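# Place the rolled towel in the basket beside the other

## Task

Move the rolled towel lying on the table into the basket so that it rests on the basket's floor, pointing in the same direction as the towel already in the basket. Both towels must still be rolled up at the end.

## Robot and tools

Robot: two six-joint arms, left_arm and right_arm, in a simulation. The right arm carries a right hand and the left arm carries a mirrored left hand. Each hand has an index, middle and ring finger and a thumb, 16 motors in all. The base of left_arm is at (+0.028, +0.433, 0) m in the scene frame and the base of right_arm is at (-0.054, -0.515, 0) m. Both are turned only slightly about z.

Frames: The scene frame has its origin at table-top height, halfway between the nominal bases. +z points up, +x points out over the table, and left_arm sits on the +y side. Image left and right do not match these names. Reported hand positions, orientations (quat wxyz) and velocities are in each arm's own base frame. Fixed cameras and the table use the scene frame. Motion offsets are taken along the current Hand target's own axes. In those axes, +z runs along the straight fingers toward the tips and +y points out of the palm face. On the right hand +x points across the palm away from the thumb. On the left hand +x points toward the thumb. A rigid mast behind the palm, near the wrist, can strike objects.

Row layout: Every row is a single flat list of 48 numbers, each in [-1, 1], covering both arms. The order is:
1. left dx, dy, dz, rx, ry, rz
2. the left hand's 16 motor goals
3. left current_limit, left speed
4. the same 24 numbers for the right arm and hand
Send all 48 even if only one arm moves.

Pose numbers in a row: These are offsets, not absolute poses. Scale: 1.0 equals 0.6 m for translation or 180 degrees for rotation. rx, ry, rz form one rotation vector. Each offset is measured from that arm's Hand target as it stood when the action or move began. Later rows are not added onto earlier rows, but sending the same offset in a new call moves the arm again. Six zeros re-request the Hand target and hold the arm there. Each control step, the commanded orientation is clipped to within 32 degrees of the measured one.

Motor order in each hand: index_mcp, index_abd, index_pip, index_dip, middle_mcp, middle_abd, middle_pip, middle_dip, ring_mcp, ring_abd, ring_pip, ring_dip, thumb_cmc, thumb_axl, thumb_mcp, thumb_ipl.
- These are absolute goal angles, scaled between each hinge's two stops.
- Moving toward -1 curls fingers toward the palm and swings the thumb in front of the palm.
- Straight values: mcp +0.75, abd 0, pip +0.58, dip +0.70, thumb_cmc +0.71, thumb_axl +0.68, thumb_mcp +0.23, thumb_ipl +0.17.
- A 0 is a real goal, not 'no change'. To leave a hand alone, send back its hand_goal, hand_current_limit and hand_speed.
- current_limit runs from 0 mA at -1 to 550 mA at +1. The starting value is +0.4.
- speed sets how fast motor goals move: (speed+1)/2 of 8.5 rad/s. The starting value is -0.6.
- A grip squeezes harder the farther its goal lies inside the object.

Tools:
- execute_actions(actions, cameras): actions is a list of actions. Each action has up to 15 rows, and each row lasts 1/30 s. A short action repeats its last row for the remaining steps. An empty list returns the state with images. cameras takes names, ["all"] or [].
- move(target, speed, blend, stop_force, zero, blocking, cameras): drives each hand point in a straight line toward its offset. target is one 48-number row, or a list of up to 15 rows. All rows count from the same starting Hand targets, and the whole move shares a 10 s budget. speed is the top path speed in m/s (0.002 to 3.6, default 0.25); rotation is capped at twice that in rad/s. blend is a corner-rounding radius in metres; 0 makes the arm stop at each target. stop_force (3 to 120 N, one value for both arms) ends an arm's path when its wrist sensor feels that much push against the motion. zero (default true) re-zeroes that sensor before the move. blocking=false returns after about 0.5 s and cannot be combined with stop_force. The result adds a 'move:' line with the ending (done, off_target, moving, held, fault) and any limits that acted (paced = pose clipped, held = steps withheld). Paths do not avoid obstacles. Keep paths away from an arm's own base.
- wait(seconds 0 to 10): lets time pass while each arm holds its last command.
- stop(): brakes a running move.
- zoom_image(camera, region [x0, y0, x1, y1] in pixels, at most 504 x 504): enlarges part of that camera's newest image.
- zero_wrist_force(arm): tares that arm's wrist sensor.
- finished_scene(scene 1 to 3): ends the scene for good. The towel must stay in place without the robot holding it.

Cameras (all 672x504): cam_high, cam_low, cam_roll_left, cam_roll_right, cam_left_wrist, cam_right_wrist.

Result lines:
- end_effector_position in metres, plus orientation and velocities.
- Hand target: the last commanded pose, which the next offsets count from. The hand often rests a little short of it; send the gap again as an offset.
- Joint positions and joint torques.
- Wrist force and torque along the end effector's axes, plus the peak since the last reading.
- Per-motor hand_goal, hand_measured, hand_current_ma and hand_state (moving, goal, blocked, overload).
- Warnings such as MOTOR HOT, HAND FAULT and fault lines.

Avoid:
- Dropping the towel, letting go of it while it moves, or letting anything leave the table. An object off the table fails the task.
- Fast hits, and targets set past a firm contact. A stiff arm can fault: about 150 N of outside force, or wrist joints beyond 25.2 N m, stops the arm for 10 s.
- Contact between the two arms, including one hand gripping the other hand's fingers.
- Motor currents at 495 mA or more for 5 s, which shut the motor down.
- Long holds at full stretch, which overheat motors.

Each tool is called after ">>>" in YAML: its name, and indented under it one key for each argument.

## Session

>>> execute_actions:
  actions: []

Scene clock: 0.00 s.
left_arm: end_effector_position=(+0.2519, +0.0535, +0.3479) hand_goal=(+0.754, +0.000, +0.576, +0.696, +0.754, +0.000, +0.576, +0.696, +0.754, +0.000, +0.576, +0.696, +0.714, +0.678, +0.226, +0.168) hand_measured=(+0.754, +0.000, +0.576, +0.696, +0.754, +0.000, +0.576, +0.696, +0.754, +0.000, +0.576, +0.696, +0.714, +0.678, +0.226, +0.168) hand_current_ma=(+0, +0, +0, +0, +0, +0, +0, +0, +0, +0, +0, +0, +0, +0, +0, +0) hand_state=(goal, goal, goal, goal, goal, goal, goal, goal, goal, goal, goal, goal, goal, goal, goal, goal) hand_current_limit=0.40 hand_speed=-0.60 end_effector_quat_wxyz=(-0.421, -0.050, +0.788, +0.446) | right_arm: end_effector_position=(+0.2808, -0.1218, +0.2621) hand_goal=(+0.754, +0.000, +0.576, +0.696, +0.754, +0.000, +0.576, +0.696, +0.754, +0.000, +0.576, +0.696, +0.714, +0.678, +0.226, +0.168) hand_measured=(+0.754, +0.000, +0.576, +0.696, +0.754, +0.000, +0.576, +0.696, +0.754, +0.000, +0.576, +0.696, +0.714, +0.678, +0.226, +0.168) hand_current_ma=(+0, +0, +0, +0, +0, +0, +0, +0, +0, +0, +0, +0, +0, +0, +0, +0) hand_state=(goal, goal, goal, goal, goal, goal, goal, goal, goal, goal, goal, goal, goal, goal, goal, goal) hand_current_limit=0.40 hand_speed=-0.60 end_effector_quat_wxyz=(-0.498, +0.126, +0.857, +0.035)
Joint positions: left_arm=[3.128 -1.612 -1.965 -2.373 2.279 -2.226] | right_arm=[-0.768 -1.449 1.706 -0.854 -2.042 -1.793]
Joint velocities: within noise
Joint torques (N m): no reading
Wrist force (N): no reading
Wrist torque (N m): no reading
Wrist force, peak (N): no reading
Hand target: left_arm +0.2519, +0.0535, +0.3479; -0.421, -0.050, +0.788, +0.446 | right_arm +0.2808, -0.1218, +0.2621; -0.498, +0.126, +0.857, +0.035
camera_calibration:
cam_left_wrist: T_world_to_cam=[[0.293331, -0.0540845, -0.95448, 0.230912], [0.0486583, -0.99626, 0.0714055, -0.0268042], [-0.954772, -0.0673888, -0.289602, 0.471189], [0, 0, 0, 1]] pos_world=[0.383449, 0.0175376, 0.358772]
cam_right_wrist: T_world_to_cam=[[0.50452, 0.451733, -0.735797, 0.143091], [0.679489, -0.733521, 0.0155753, -0.333034], [-0.532686, -0.507824, -0.677023, 0.388193], [0, 0, 0, 1]] pos_world=[0.360886, -0.111792, 0.373289]

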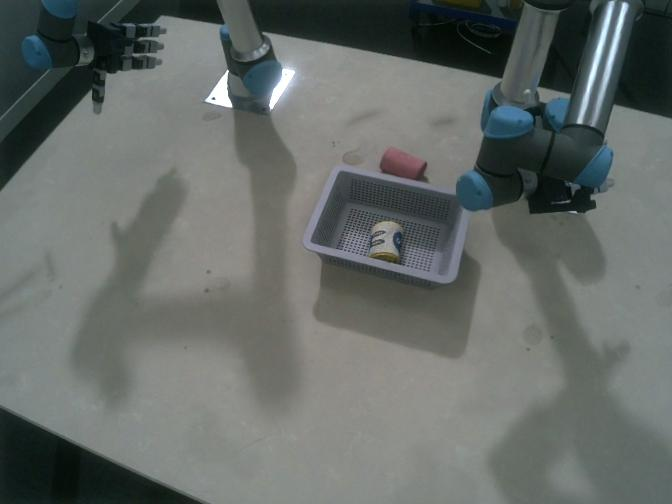

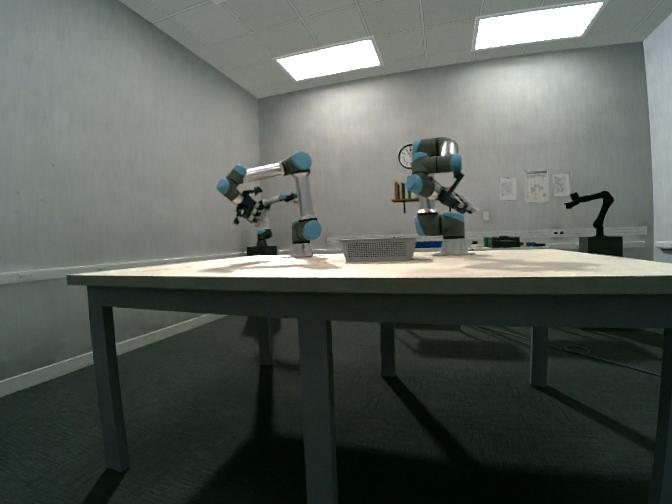

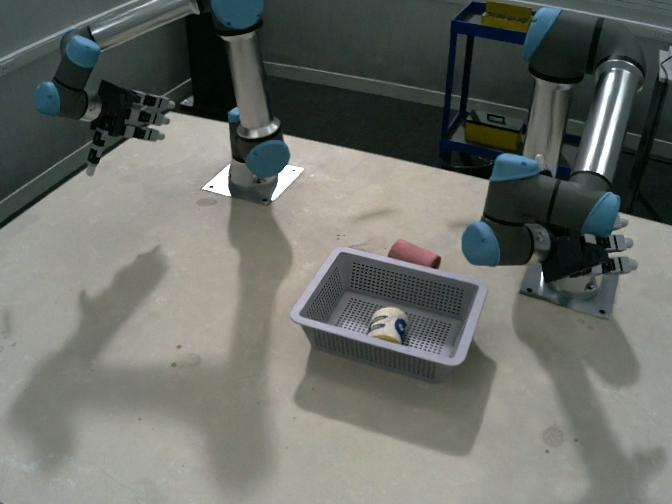

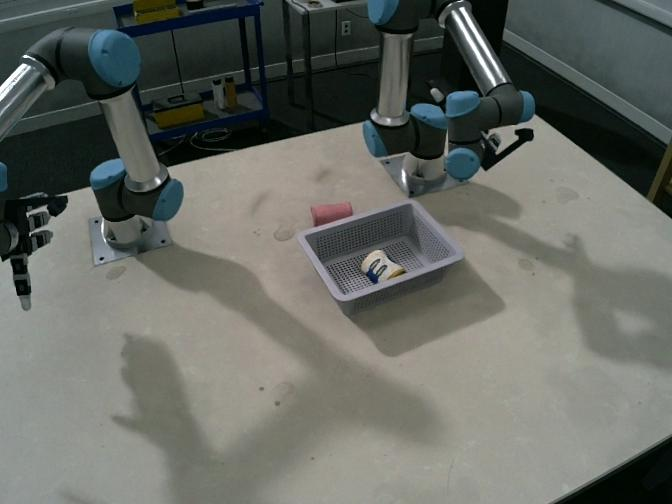

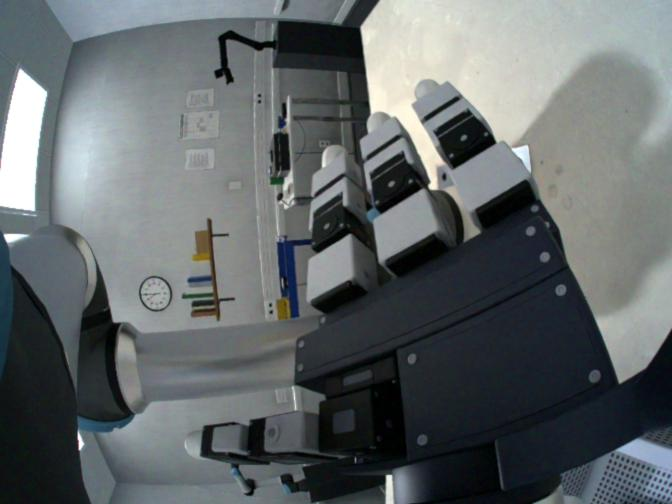

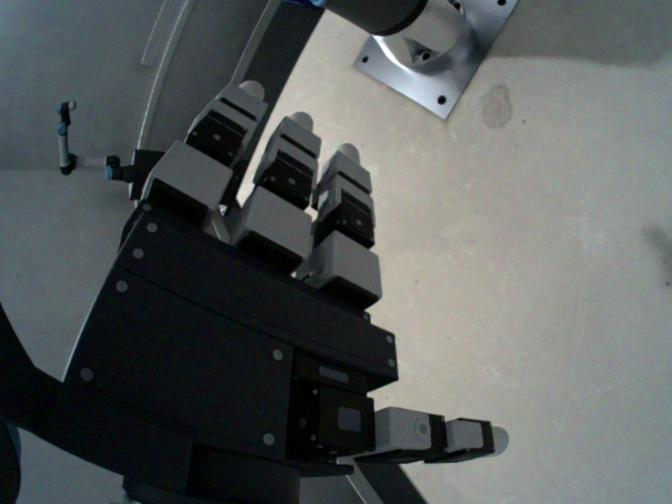

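>>> zoom_image:
  camera: "cam_high"
  region: [290, 130, 490, 300]

>>> zoom_image:
  camera: "cam_roll_right"
  region: [280, 180, 480, 330]

>>> zoom_image:
  camera: "cam_roll_left"
  region: [280, 220, 500, 390]

>>> zoom_image:
  camera: "cam_low"
  region: [320, 220, 440, 280]

Scaled by 2.520 from the camera's 672x504 image, which has a finer 960x720 frame.

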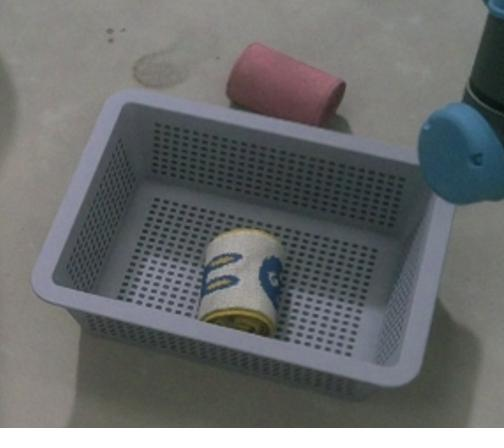

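Scaled by 2.520 from the camera's 672x504 image, which has a finer 960x720 frame.

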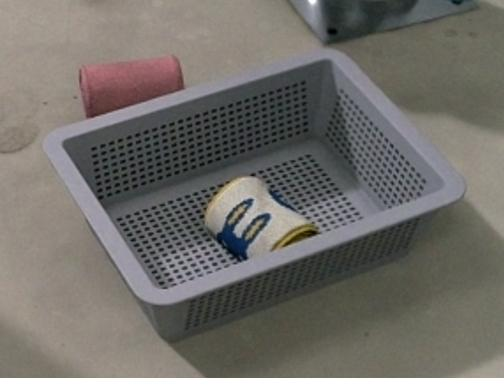

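Scaled by 2.291 from the camera's 672x504 image, which has a finer 960x720 frame.

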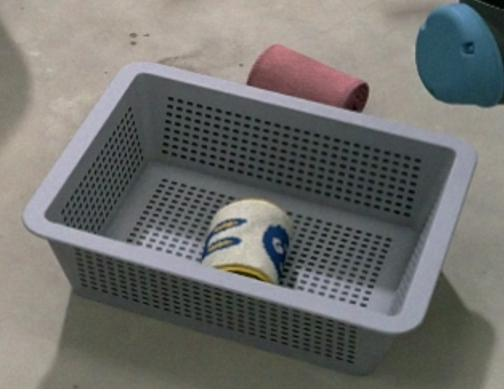

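Scaled by 4.200 from the camera's 672x504 image, which has a finer 960x720 frame.

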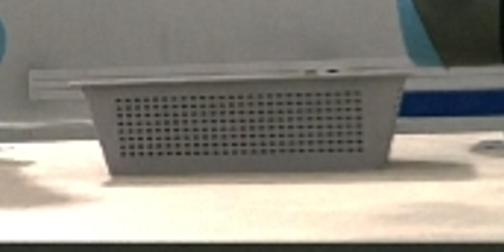

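>>> move:
  target: [0.2972,-0.3113,-0.2745,0.3480,-0.1227,-0.2835,0.753,0,-0.226,0.478,0.753,0,-0.226,0.478,1.0,0,1.0,1.0,-0.657,0.678,-0.056,0.168,0.4,-0.6,0,0,0,0,0,0,0.754,0,0.576,0.696,0.754,0,0.576,0.696,0.754,0,0.576,0.696,0.714,0.678,0.226,0.168,0.4,-0.6]
  speed: 0.3
  cameras: ["cam_high","cam_low","cam_roll_right"]

Scene clock: 202.77 s.
left_arm: end_effector_position=(+0.2444, +0.0102, +0.3496) hand_goal=(+0.754, +0.000, -0.226, +0.478, +0.754, +0.000, -0.226, +0.478, +1.000, +0.000, +1.000, +1.000, -0.656, +0.678, -0.056, +0.168) hand_measured=(+0.762, +0.000, -0.220, +0.482, +0.760, +0.000, -0.220, +0.482, +1.000, +0.000, +0.998, +0.998, -0.658, +0.678, -0.058, +0.168) hand_current_ma=(+4, +0, +3, +1, +4, +0, +3, +1, +0, +0, +0, -1, -1, +0, +0, +0) hand_state=(goal, goal, goal, goal, goal, goal, goal, goal, goal, goal, goal, goal, goal, goal, goal, goal) hand_current_limit=0.40 hand_speed=-0.60 end_effector_quat_wxyz=(-0.365, -0.121, +0.828, +0.409) | right_arm: end_effector_position=(+0.2808, -0.1218, +0.2621) hand_goal=(+0.754, +0.000, +0.576, +0.696, +0.754, +0.000, +0.576, +0.696, +0.754, +0.000, +0.576, +0.696, +0.714, +0.678, +0.226, +0.168) hand_measured=(+0.754, +0.000, +0.576, +0.696, +0.754, +0.000, +0.576, +0.696, +0.754, +0.000, +0.576, +0.696, +0.714, +0.678, +0.226, +0.168) hand_current_ma=(+0, +0, +0, +0, +0, +0, +0, +0, +0, +0, +0, +0, +0, +0, +0, +0) hand_state=(goal, goal, goal, goal, goal, goal, goal, goal, goal, goal, goal, goal, goal, goal, goal, goal) hand_current_limit=0.40 hand_speed=-0.60 end_effector_quat_wxyz=(-0.498, +0.126, +0.857, +0.035)
Joint positions: left_arm=[3.059 -1.595 -1.897 -2.301 2.129 -2.283] | right_arm=[-0.768 -1.449 1.706 -0.854 -2.042 -1.793]
Joint torques (N m): left_arm=[6.45 9.79 7.6 -2.35 2.86 1.86] | right_arm=[0.4 -26.65 -18.8 -0.01 -0.27 0.19]
Wrist force (N): left_arm=[0.0 0.4 -0.2] | right_arm=[0.0 0.0 0.1]
Wrist torque (N m): left_arm=[0.00 -0.05 0.15] | right_arm=[-0.01 0.00 -0.01]
Wrist force, peak (N): left_arm=[2.3 -0.6 -3.3] | right_arm=[-0.2 0.1 0.5]
Hand target: left_arm +0.2444, +0.0102, +0.3496; -0.365, -0.121, +0.828, +0.409 (not the last commanded pose) | right_arm +0.2808, -0.1218, +0.2621; -0.498, +0.126, +0.857, +0.035
Off the commanded pose: left_arm 0.262 m, 72 deg | right_arm 0.000 m, 0 deg.
move: held (left_arm; a check stopped the path); limits=held
pose unreachable (left arm): on one or more control steps of this call, first in action 0 (counted from 0), this arm could not follow its commanded pose, so it was not sent that pose on those steps. It may still have moved: this result reports where it is.
cause: moving toward the commanded pose would bring two parts of the arm too close to each other (joints 4 (wrist 1) to 6 (wrist 3) lie between them).
Images, in order (width x height): cam_high 672x504, cam_low 672x504, cam_roll_right 672x504.

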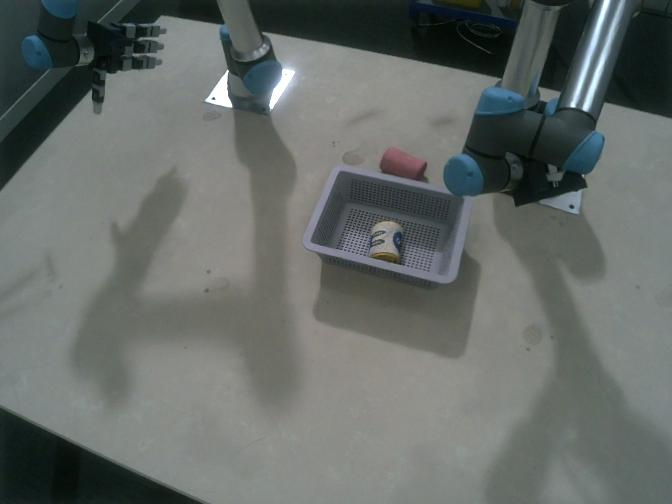

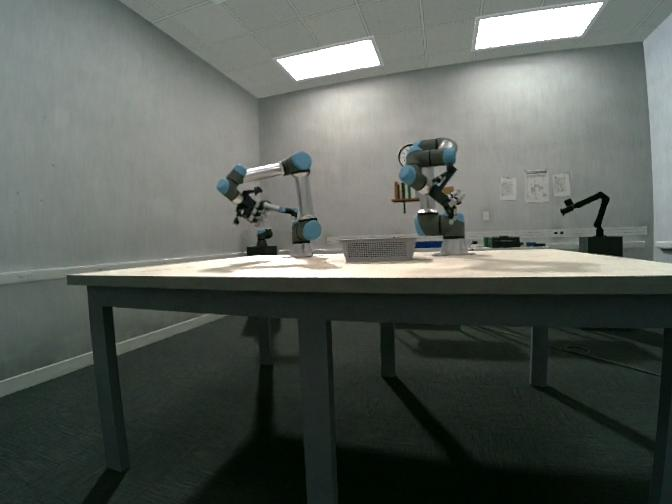

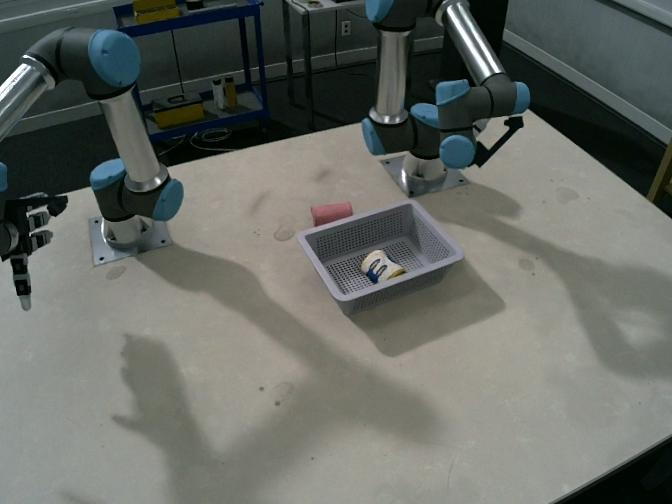

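>>> move:
  target: [0.0223,-0.2288,-0.3288,0.1342,-0.0504,0.7545,0.753,0,-0.226,0.478,0.753,0,-0.226,0.478,1.0,0,1.0,1.0,-0.657,0.678,-0.056,0.168,0.4,-0.6,0,0,0,0,0,0,0.754,0,0.576,0.696,0.754,0,0.576,0.696,0.754,0,0.576,0.696,0.714,0.678,0.226,0.168,0.4,-0.6]
  speed: 0.35
  cameras: ["cam_high","cam_low","cam_roll_right"]

Scene clock: 327.87 s.
left_arm: end_effector_position=(+0.3600, -0.2000, +0.3300) hand_goal=(+0.754, +0.000, -0.226, +0.478, +0.754, +0.000, -0.226, +0.478, +1.000, +0.000, +1.000, +1.000, -0.656, +0.678, -0.056, +0.168) hand_measured=(+0.748, +0.000, -0.224, +0.482, +0.748, +0.000, -0.224, +0.482, +0.994, +0.000, +0.998, +0.998, -0.658, +0.678, -0.058, +0.168) hand_current_ma=(-3, +0, +0, +1, -3, +0, +0, +1, -4, +0, +0, -1, -1, +0, +0, +0) hand_state=(goal, goal, goal, goal, goal, goal, goal, goal, goal, goal, goal, goal, goal, goal, goal, goal) hand_current_limit=0.40 hand_speed=-0.60 end_effector_quat_wxyz=(-0.435, +0.682, +0.495, -0.317) end_effector_velocity=(+0.000, -0.001, +0.000) end_effector_angular_velocity=(-0.005, +0.002, -0.003) | right_arm: end_effector_position=(+0.2808, -0.1218, +0.2621) hand_goal=(+0.754, +0.000, +0.576, +0.696, +0.754, +0.000, +0.576, +0.696, +0.754, +0.000, +0.576, +0.696, +0.714, +0.678, +0.226, +0.168) hand_measured=(+0.754, +0.000, +0.576, +0.696, +0.754, +0.000, +0.576, +0.696, +0.754, +0.000, +0.576, +0.696, +0.714, +0.678, +0.226, +0.168) hand_current_ma=(+0, +0, +0, +0, +0, +0, +0, +0, +0, +0, +0, +0, +0, +0, +0, +0) hand_state=(goal, goal, goal, goal, goal, goal, goal, goal, goal, goal, goal, goal, goal, goal, goal, goal) hand_current_limit=0.40 hand_speed=-0.60 end_effector_quat_wxyz=(-0.498, +0.126, +0.857, +0.035)
Joint positions: left_arm=[2.883 -1.899 -1.167 -2.782 1.621 0.025] | right_arm=[-0.768 -1.449 1.706 -0.854 -2.042 -1.793]
Joint velocities: left_arm=[0 0 0 0 0 0.006] | right_arm=[within noise]
Joint torques (N m): left_arm=[-4.75 46.37 14.62 1.39 2.05 1.65] | right_arm=[0.26 -25.72 -18.58 -0.04 -0.5 0.1]
Wrist force (N): left_arm=[1.5 -2.0 -2.4] | right_arm=[0.1 0.0 0.2]
Wrist torque (N m): left_arm=[-0.03 -0.34 0.97] | right_arm=[-0.02 -0.01 0.01]
Wrist force, peak (N): left_arm=[1.5 -2.4 -2.7] | right_arm=[-0.1 -0.2 0.4]
Hand target: left_arm +0.3600, -0.2000, +0.3300; -0.435, +0.682, +0.495, -0.317 | right_arm +0.2808, -0.1218, +0.2621; -0.498, +0.126, +0.857, +0.035
Off the commanded pose: left_arm 0.000 m, 0 deg | right_arm 0.000 m, 0 deg.
move: done
Images, in order (width x height): cam_high 672x504, cam_low 672x504, cam_roll_right 672x504.

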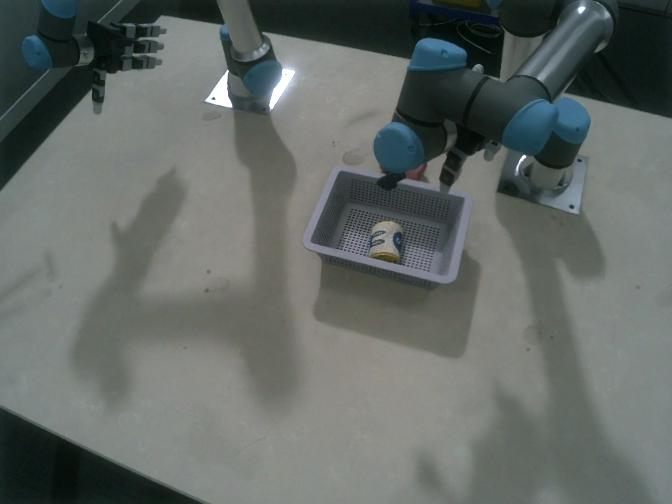

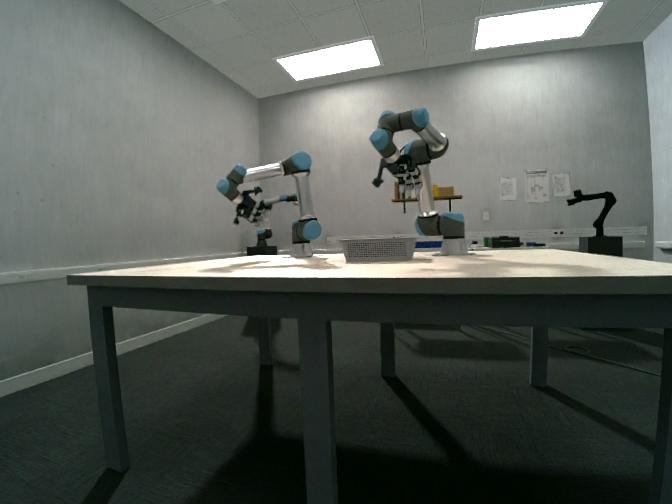

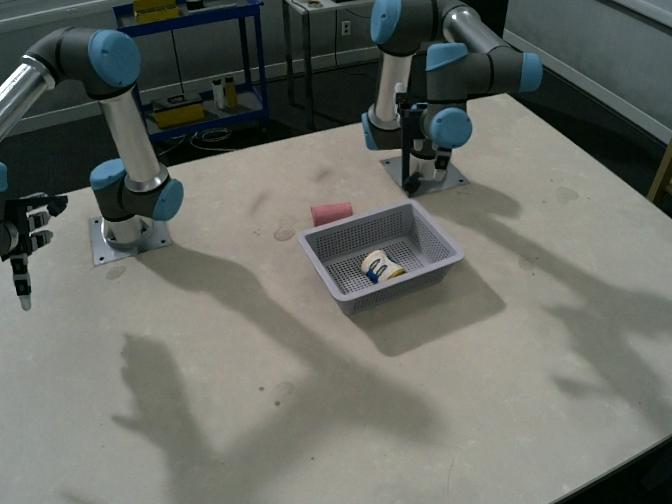

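>>> move:
  target: [-0.4075,0.1197,0.3743,0,0,0,0.753,0,-0.226,0.478,0.753,0,-0.226,0.478,1.0,0,1.0,1.0,-0.657,0.678,-0.056,0.168,0.4,-0.6,0,0,0,0,0,0,0.754,0,0.576,0.696,0.754,0,0.576,0.696,0.754,0,0.576,0.696,0.714,0.678,0.226,0.168,0.4,-0.6]
  speed: 0.25
  cameras: ["all"]

>>> zoom_image:
  camera: "cam_high"
  region: [320, 60, 500, 220]

>>> zoom_image:
  camera: "cam_roll_right"
  region: [280, 120, 440, 260]

>>> zoom_image:
  camera: "cam_roll_left"
  region: [330, 140, 510, 290]

>>> zoom_image:
  camera: "cam_low"
  region: [330, 190, 430, 270]

Scene clock: 344.27 s.
left_arm: end_effector_position=(+0.1193, -0.3790, +0.1707) hand_goal=(+0.754, +0.000, -0.226, +0.478, +0.754, +0.000, -0.226, +0.478, +1.000, +0.000, +1.000, +1.000, -0.656, +0.678, -0.056, +0.168) hand_measured=(+0.748, +0.000, -0.224, +0.480, +0.748, +0.000, -0.224, +0.480, +0.992, +0.000, +0.998, +0.998, -0.658, +0.678, -0.058, +0.168) hand_current_ma=(-3, +0, +0, +1, -3, +0, +0, +1, -5, +0, +0, -1, +0, +0, +0, +0) hand_state=(goal, goal, goal, goal, goal, goal, goal, goal, goal, goal, goal, goal, goal, goal, goal, goal) hand_current_limit=0.40 hand_speed=-0.60 end_effector_quat_wxyz=(-0.435, +0.682, +0.495, -0.317) | right_arm: end_effector_position=(+0.2808, -0.1218, +0.2621) hand_goal=(+0.754, +0.000, +0.576, +0.696, +0.754, +0.000, +0.576, +0.696, +0.754, +0.000, +0.576, +0.696, +0.714, +0.678, +0.226, +0.168) hand_measured=(+0.754, +0.000, +0.576, +0.696, +0.754, +0.000, +0.576, +0.696, +0.754, +0.000, +0.576, +0.696, +0.714, +0.678, +0.226, +0.168) hand_current_ma=(+0, +0, +0, +0, +0, +0, +0, +0, +0, +0, +0, +0, +0, +0, +0, +0) hand_state=(goal, goal, goal, goal, goal, goal, goal, goal, goal, goal, goal, goal, goal, goal, goal, goal) hand_current_limit=0.40 hand_speed=-0.60 end_effector_quat_wxyz=(-0.498, +0.126, +0.857, +0.035)
Joint positions: left_arm=[2.372 -1.815 -1.696 -2.295 1.16 -0.202] | right_arm=[-0.768 -1.449 1.706 -0.854 -2.042 -1.793]
Joint torques (N m): left_arm=[-4.95 43.79 23.52 1.21 -1.65 0.26] | right_arm=[0.33 -26.74 -17.78 -0.06 -0.64 0.11]
Wrist force (N): left_arm=[1.7 -1.9 -3.0] | right_arm=[0.3 0.2 0.1]
Wrist torque (N m): left_arm=[0.04 -0.37 0.92] | right_arm=[0.02 -0.04 0.03]
Wrist force, peak (N): left_arm=[3.3 -2.4 -4.0] | right_arm=[0.4 0.1 0.2]
Hand target: left_arm +0.1193, -0.3791, +0.1708; -0.435, +0.682, +0.495, -0.317 | right_arm +0.2808, -0.1218, +0.2621; -0.498, +0.126, +0.857, +0.035
Off the commanded pose: left_arm 0.000 m, 0 deg | right_arm 0.000 m, 0 deg.
move: done
camera_calibration:
cam_left_wrist: T_world_to_cam=[[-0.48968, -0.633337, 0.599247, -0.314131], [0.545851, 0.313254, 0.777122, -0.122109], [-0.679897, 0.707641, 0.192314, 0.442846], [0, 0, 0, 1]] pos_world=[0.213919, -0.474076, 0.19797]
cam_right_wrist: T_world_to_cam=[[0.50452, 0.451733, -0.735797, 0.143091], [0.679489, -0.733521, 0.0155753, -0.333034], [-0.532686, -0.507824, -0.677023, 0.388193], [0, 0, 0, 1]] pos_world=[0.360886, -0.111792, 0.373289]

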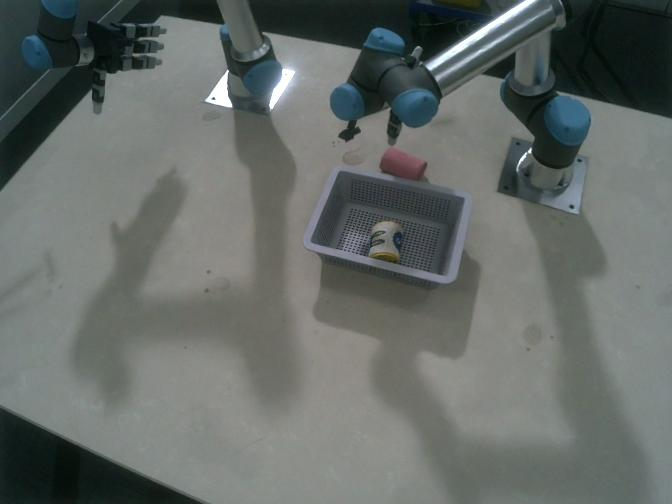

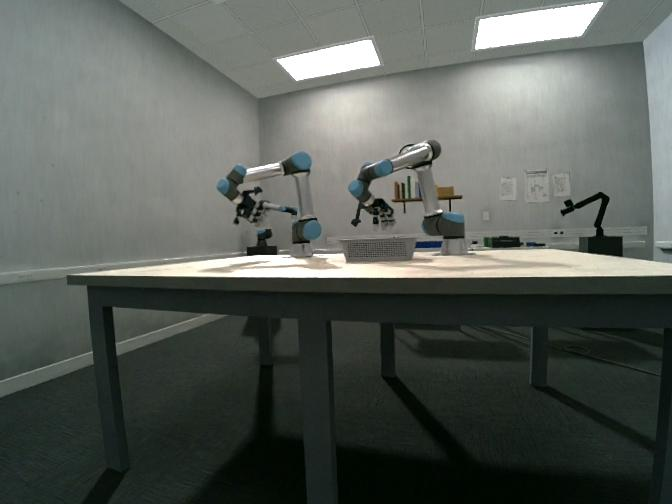

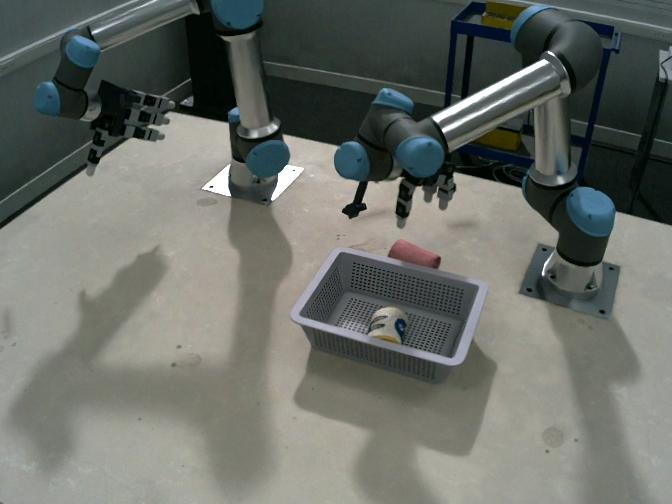

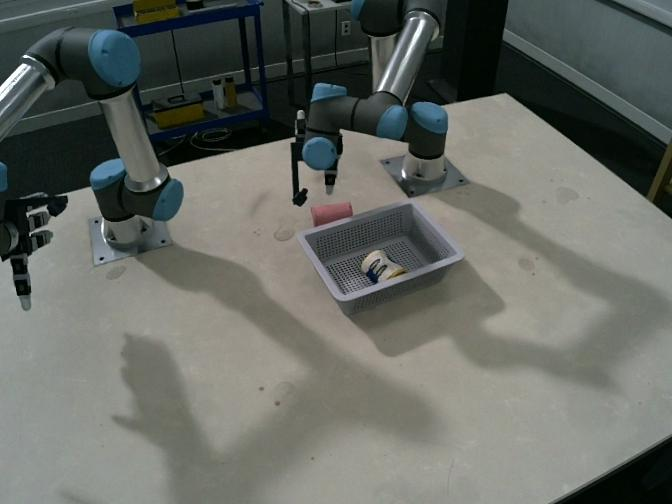

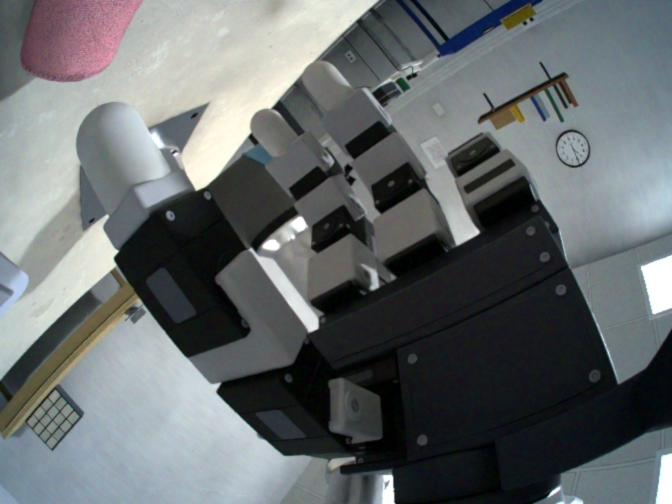

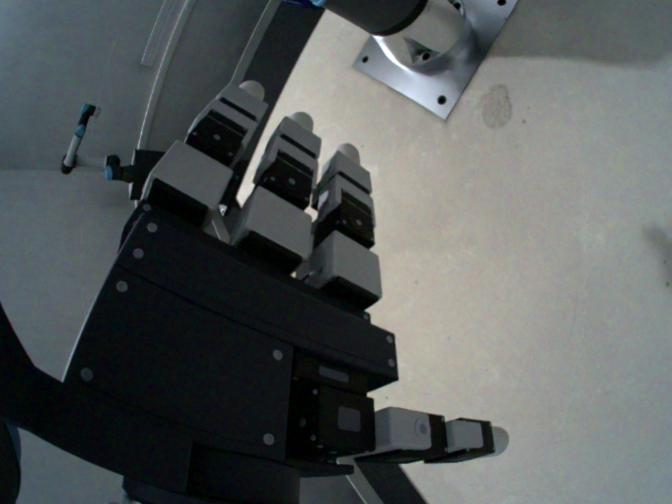

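Scaled by 2.800 from the camera's 672x504 image, which has a finer 960x720 frame.

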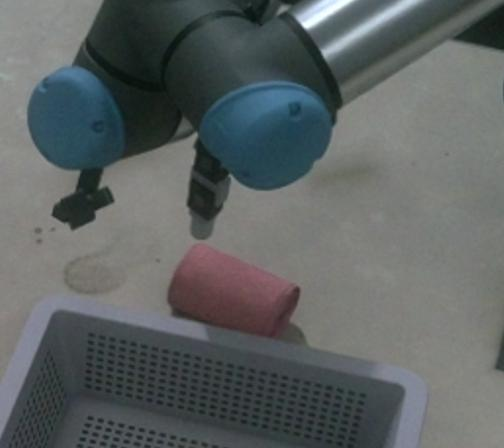

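Scaled by 3.150 from the camera's 672x504 image, which has a finer 960x720 frame.

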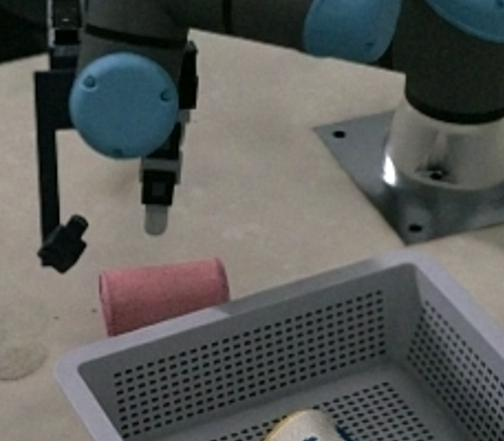

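Scaled by 2.800 from the camera's 672x504 image, which has a finer 960x720 frame.

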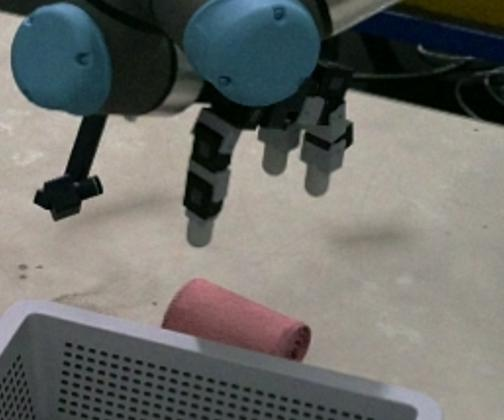

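Scaled by 5.040 from the camera's 672x504 image, which has a finer 960x720 frame.

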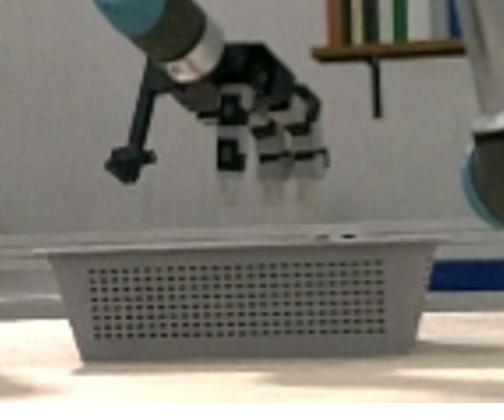

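>>> move:
  target: [-0.0037,0.1163,0.0658,0,-0.0352,-0.0164,0.753,0,-0.226,0.478,0.753,0,-0.226,0.478,1.0,0,1.0,1.0,-0.657,0.678,-0.056,0.168,0.4,-0.6,0,0,0,0,0,0,0.754,0,0.576,0.696,0.754,0,0.576,0.696,0.754,0,0.576,0.696,0.714,0.678,0.226,0.168,0.4,-0.6]
  speed: 0.15
  stop_force: 12
  cameras: ["cam_high","cam_roll_right","cam_roll_left","cam_left_wrist"]

>>> zoom_image:
  camera: "cam_high"
  region: [320, 80, 480, 220]

>>> zoom_image:
  camera: "cam_roll_right"
  region: [280, 140, 400, 260]

>>> zoom_image:
  camera: "cam_roll_left"
  region: [330, 160, 490, 290]

Scene clock: 396.53 s.
left_arm: end_effector_position=(+0.1124, -0.3793, +0.0908) hand_goal=(+0.754, +0.000, -0.226, +0.478, +0.754, +0.000, -0.226, +0.478, +1.000, +0.000, +1.000, +1.000, -0.656, +0.678, -0.056, +0.168) hand_measured=(+0.748, +0.000, -0.224, +0.480, +0.748, +0.000, -0.224, +0.480, +0.992, +0.000, +0.998, +0.998, -0.658, +0.678, -0.058, +0.168) hand_current_ma=(-4, +0, +0, +1, -3, +0, +0, +1, -5, +0, +0, -1, +0, +0, +0, +0) hand_state=(goal, goal, goal, goal, goal, goal, goal, goal, goal, goal, goal, goal, goal, goal, goal, goal) hand_current_limit=0.40 hand_speed=-0.60 end_effector_quat_wxyz=(-0.415, +0.651, +0.536, -0.343) | right_arm: end_effector_position=(+0.2808, -0.1218, +0.2621) hand_goal=(+0.754, +0.000, +0.576, +0.696, +0.754, +0.000, +0.576, +0.696, +0.754, +0.000, +0.576, +0.696, +0.714, +0.678, +0.226, +0.168) hand_measured=(+0.754, +0.000, +0.576, +0.696, +0.754, +0.000, +0.576, +0.696, +0.754, +0.000, +0.576, +0.696, +0.714, +0.678, +0.226, +0.168) hand_current_ma=(+0, +0, +0, +0, +0, +0, +0, +0, +0, +0, +0, +0, +0, +0, +0, +0) hand_state=(goal, goal, goal, goal, goal, goal, goal, goal, goal, goal, goal, goal, goal, goal, goal, goal) hand_current_limit=0.40 hand_speed=-0.60 end_effector_quat_wxyz=(-0.498, +0.126, +0.857, +0.035)
Joint positions: left_arm=[2.401 -1.866 -1.862 -2.058 1.078 -0.25] | right_arm=[-0.768 -1.449 1.706 -0.854 -2.042 -1.793]
Joint torques (N m): left_arm=[-5.23 47.29 6.53 2.62 -1.82 1.08] | right_arm=[-0.14 -27.06 -18.59 0.03 -0.4 0.08]
Wrist force (N): left_arm=[0.9 -1.7 -2.0] | right_arm=[0.2 -0.1 0.2]
Wrist torque (N m): left_arm=[-0.01 -0.20 0.87] | right_arm=[-0.02 -0.04 0.02]
Wrist force, peak (N): left_arm=[1.8 -3.8 -3.7] | right_arm=[0.2 0.0 0.5]
Hand target: left_arm +0.1124, -0.3793, +0.0908; -0.415, +0.651, +0.536, -0.343 | right_arm +0.2808, -0.1218, +0.2621; -0.498, +0.126, +0.857, +0.035
Off the commanded pose: left_arm 0.000 m, 0 deg | right_arm 0.000 m, 0 deg.
move: done
camera_calibration:
cam_left_wrist: T_world_to_cam=[[-0.408895, -0.688289, 0.599219, -0.299763], [0.503501, 0.377482, 0.777171, -0.0270012], [-0.761112, 0.619489, 0.192204, 0.42943], [0, 0, 0, 1]] pos_world=[0.217868, -0.462158, 0.11807]
Images, in order (width x height): cam_high 672x504, cam_roll_left 672x504, cam_roll_right 672x504, cam_left_wrist 672x504.

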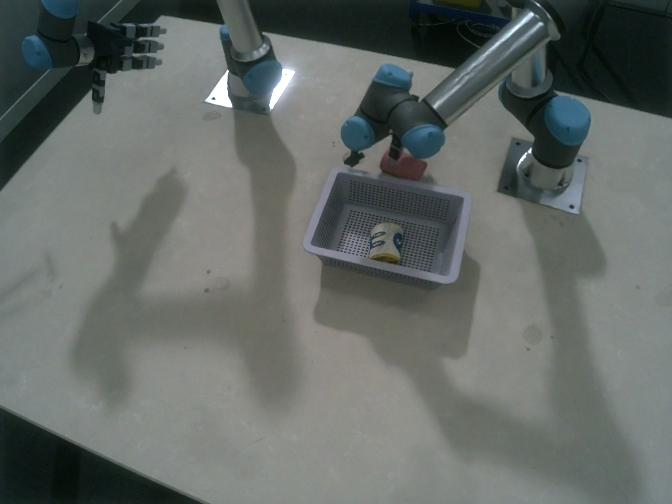

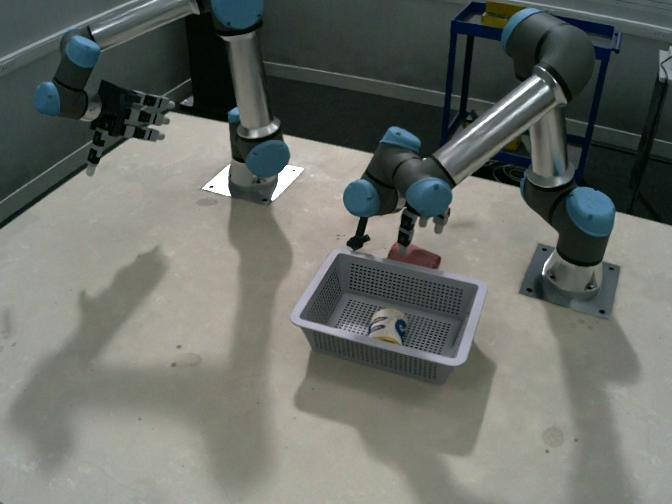

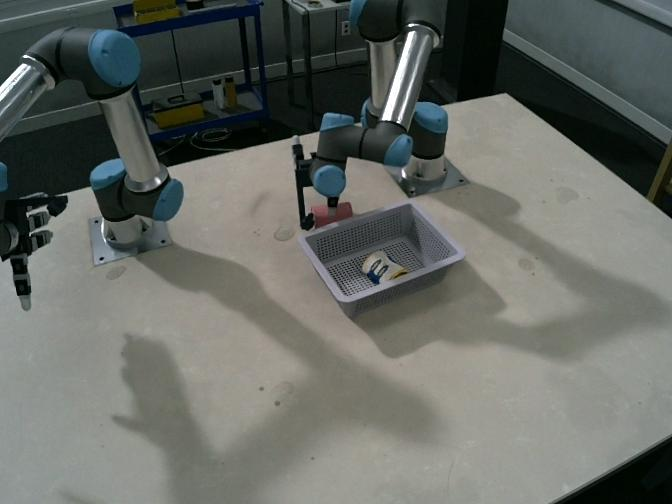

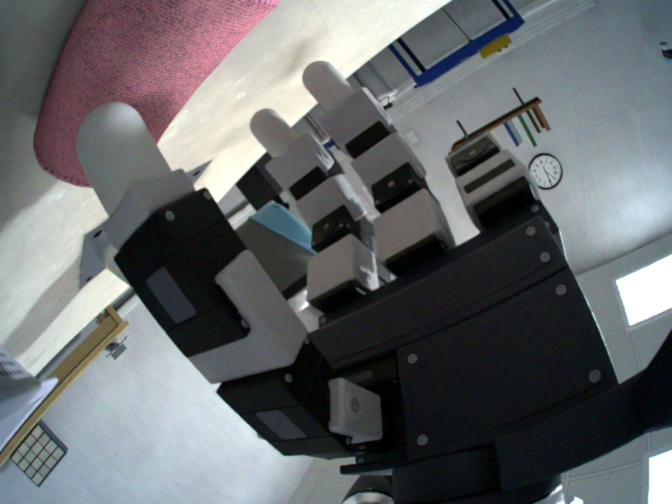

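Scaled by 3.150 from the camera's 672x504 image, which has a finer 960x720 frame.

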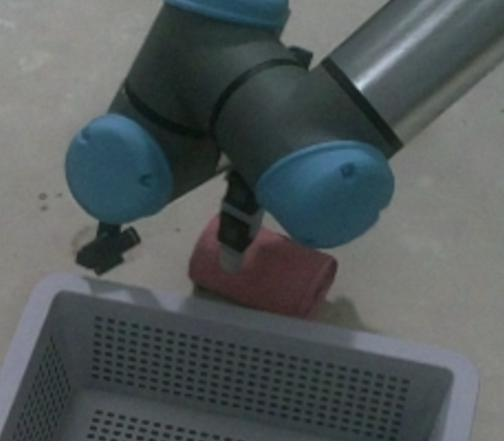

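Scaled by 4.200 from the camera's 672x504 image, which has a finer 960x720 frame.

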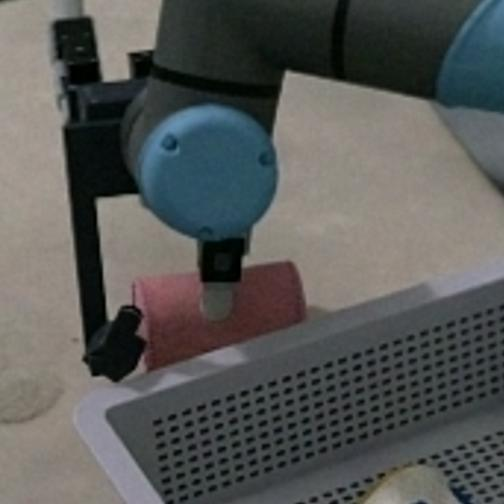

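Scaled by 3.150 from the camera's 672x504 image, which has a finer 960x720 frame.

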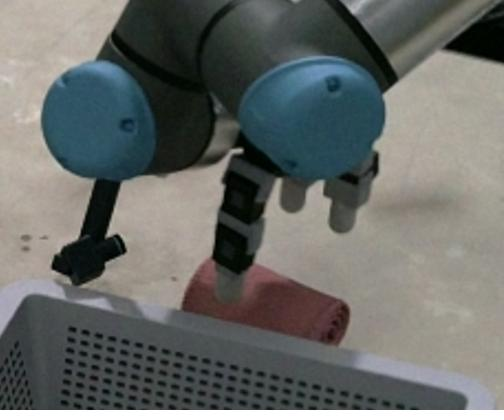

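>>> move:
  target: [0,0.0646,0.0301,0,0,0,0.753,0,-0.226,0.478,0.753,0,-0.226,0.478,1.0,0,1.0,1.0,-0.657,0.678,-0.056,0.168,0.4,-0.6,0,0,0,0,0,0,0.754,0,0.576,0.696,0.754,0,0.576,0.696,0.754,0,0.576,0.696,0.714,0.678,0.226,0.168,0.4,-0.6]
  speed: 0.06
  stop_force: 10
  cameras: ["cam_high","cam_roll_right","cam_left_wrist"]

>>> zoom_image:
  camera: "cam_high"
  region: [320, 80, 480, 220]

>>> zoom_image:
  camera: "cam_roll_right"
  region: [280, 140, 400, 260]

Scene clock: 425.13 s.
left_arm: end_effector_position=(+0.1123, -0.3793, +0.0481) hand_goal=(+0.754, +0.000, -0.226, +0.478, +0.754, +0.000, -0.226, +0.478, +1.000, +0.000, +1.000, +1.000, -0.656, +0.678, -0.056, +0.168) hand_measured=(+0.748, +0.000, -0.224, +0.480, +0.748, +0.000, -0.224, +0.480, +0.992, +0.000, +0.998, +0.998, -0.658, +0.678, -0.056, +0.168) hand_current_ma=(-4, +0, +0, +1, -3, +0, +0, +1, -5, +0, +0, -1, +0, +0, +0, +0) hand_state=(goal, goal, goal, goal, goal, goal, goal, goal, goal, goal, goal, goal, goal, goal, goal, goal) hand_current_limit=0.40 hand_speed=-0.60 end_effector_quat_wxyz=(-0.415, +0.651, +0.536, -0.343) | right_arm: end_effector_position=(+0.2808, -0.1218, +0.2621) hand_goal=(+0.754, +0.000, +0.576, +0.696, +0.754, +0.000, +0.576, +0.696, +0.754, +0.000, +0.576, +0.696, +0.714, +0.678, +0.226, +0.168) hand_measured=(+0.754, +0.000, +0.576, +0.696, +0.754, +0.000, +0.576, +0.696, +0.754, +0.000, +0.576, +0.696, +0.714, +0.678, +0.226, +0.168) hand_current_ma=(+0, +0, +0, +0, +0, +0, +0, +0, +0, +0, +0, +0, +0, +0, +0, +0) hand_state=(goal, goal, goal, goal, goal, goal, goal, goal, goal, goal, goal, goal, goal, goal, goal, goal) hand_current_limit=0.40 hand_speed=-0.60 end_effector_quat_wxyz=(-0.498, +0.126, +0.857, +0.035)
Joint positions: left_arm=[2.401 -1.929 -1.907 -1.949 1.078 -0.25] | right_arm=[-0.768 -1.449 1.706 -0.854 -2.042 -1.793]
Joint torques (N m): left_arm=[-4.23 46.52 29.05 1.03 -2.69 -1.6] | right_arm=[-0.43 -27.4 -18.2 0.04 -0.53 0.02]
Wrist force (N): left_arm=[1.1 -1.6 -2.3] | right_arm=[-0.1 0.1 0.1]
Wrist torque (N m): left_arm=[0.01 -0.21 0.95] | right_arm=[0.00 0.02 -0.01]
Wrist force, peak (N): left_arm=[0.6 -4.0 -1.6] | right_arm=[0.5 0.1 0.1]
Hand target: left_arm +0.1123, -0.3793, +0.0481; -0.415, +0.651, +0.536, -0.343 | right_arm +0.2808, -0.1218, +0.2621; -0.498, +0.126, +0.857, +0.035
Off the commanded pose: left_arm 0.000 m, 0 deg | right_arm 0.000 m, 0 deg.
move: done
camera_calibration:
cam_left_wrist: T_world_to_cam=[[-0.40885, -0.688326, 0.599207, -0.274183], [0.50356, 0.377433, 0.777156, 0.00627802], [-0.761097, 0.619477, 0.1923, 0.437565], [0, 0, 0, 1]] pos_world=[0.217768, -0.462158, 0.0752701]
Images, in order (width x height): cam_high 672x504, cam_roll_right 672x504, cam_left_wrist 672x504.

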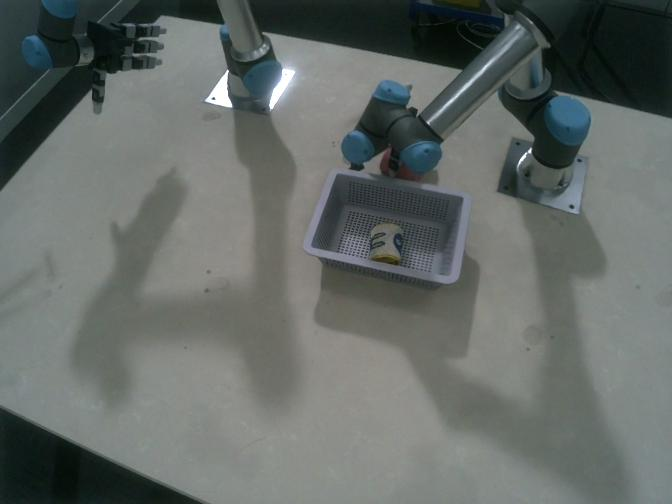

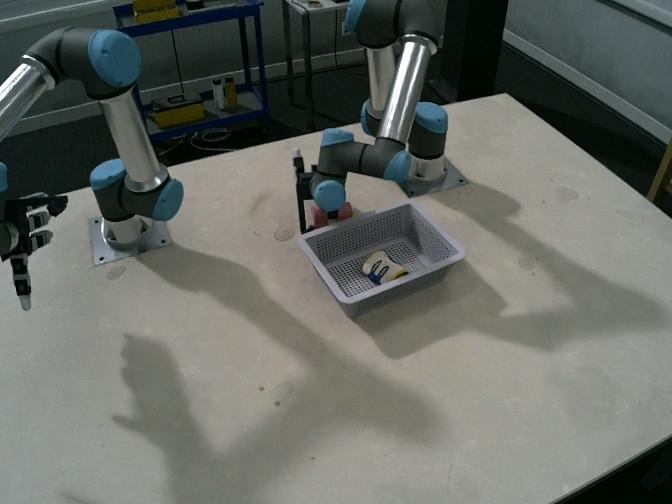

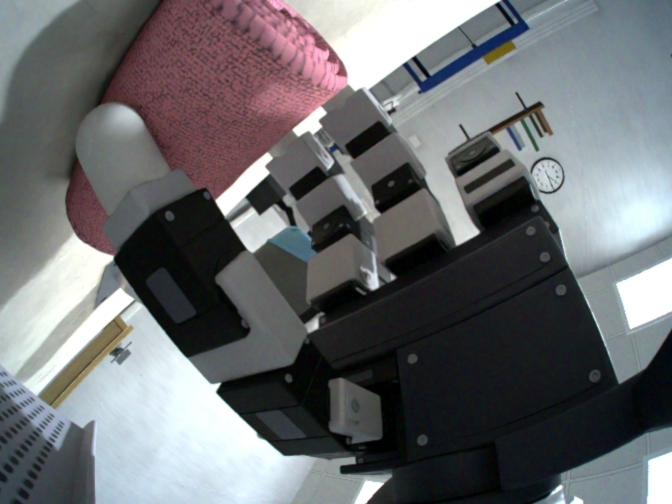

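Scaled by 3.150 from the camera's 672x504 image, which has a finer 960x720 frame.

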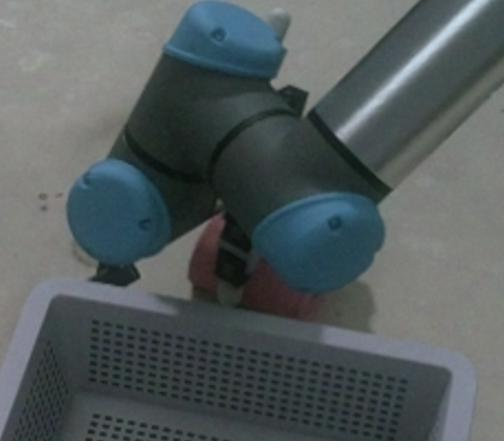

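Scaled by 4.200 from the camera's 672x504 image, which has a finer 960x720 frame.

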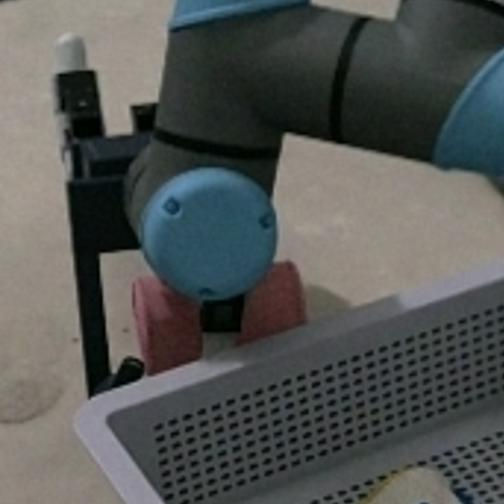

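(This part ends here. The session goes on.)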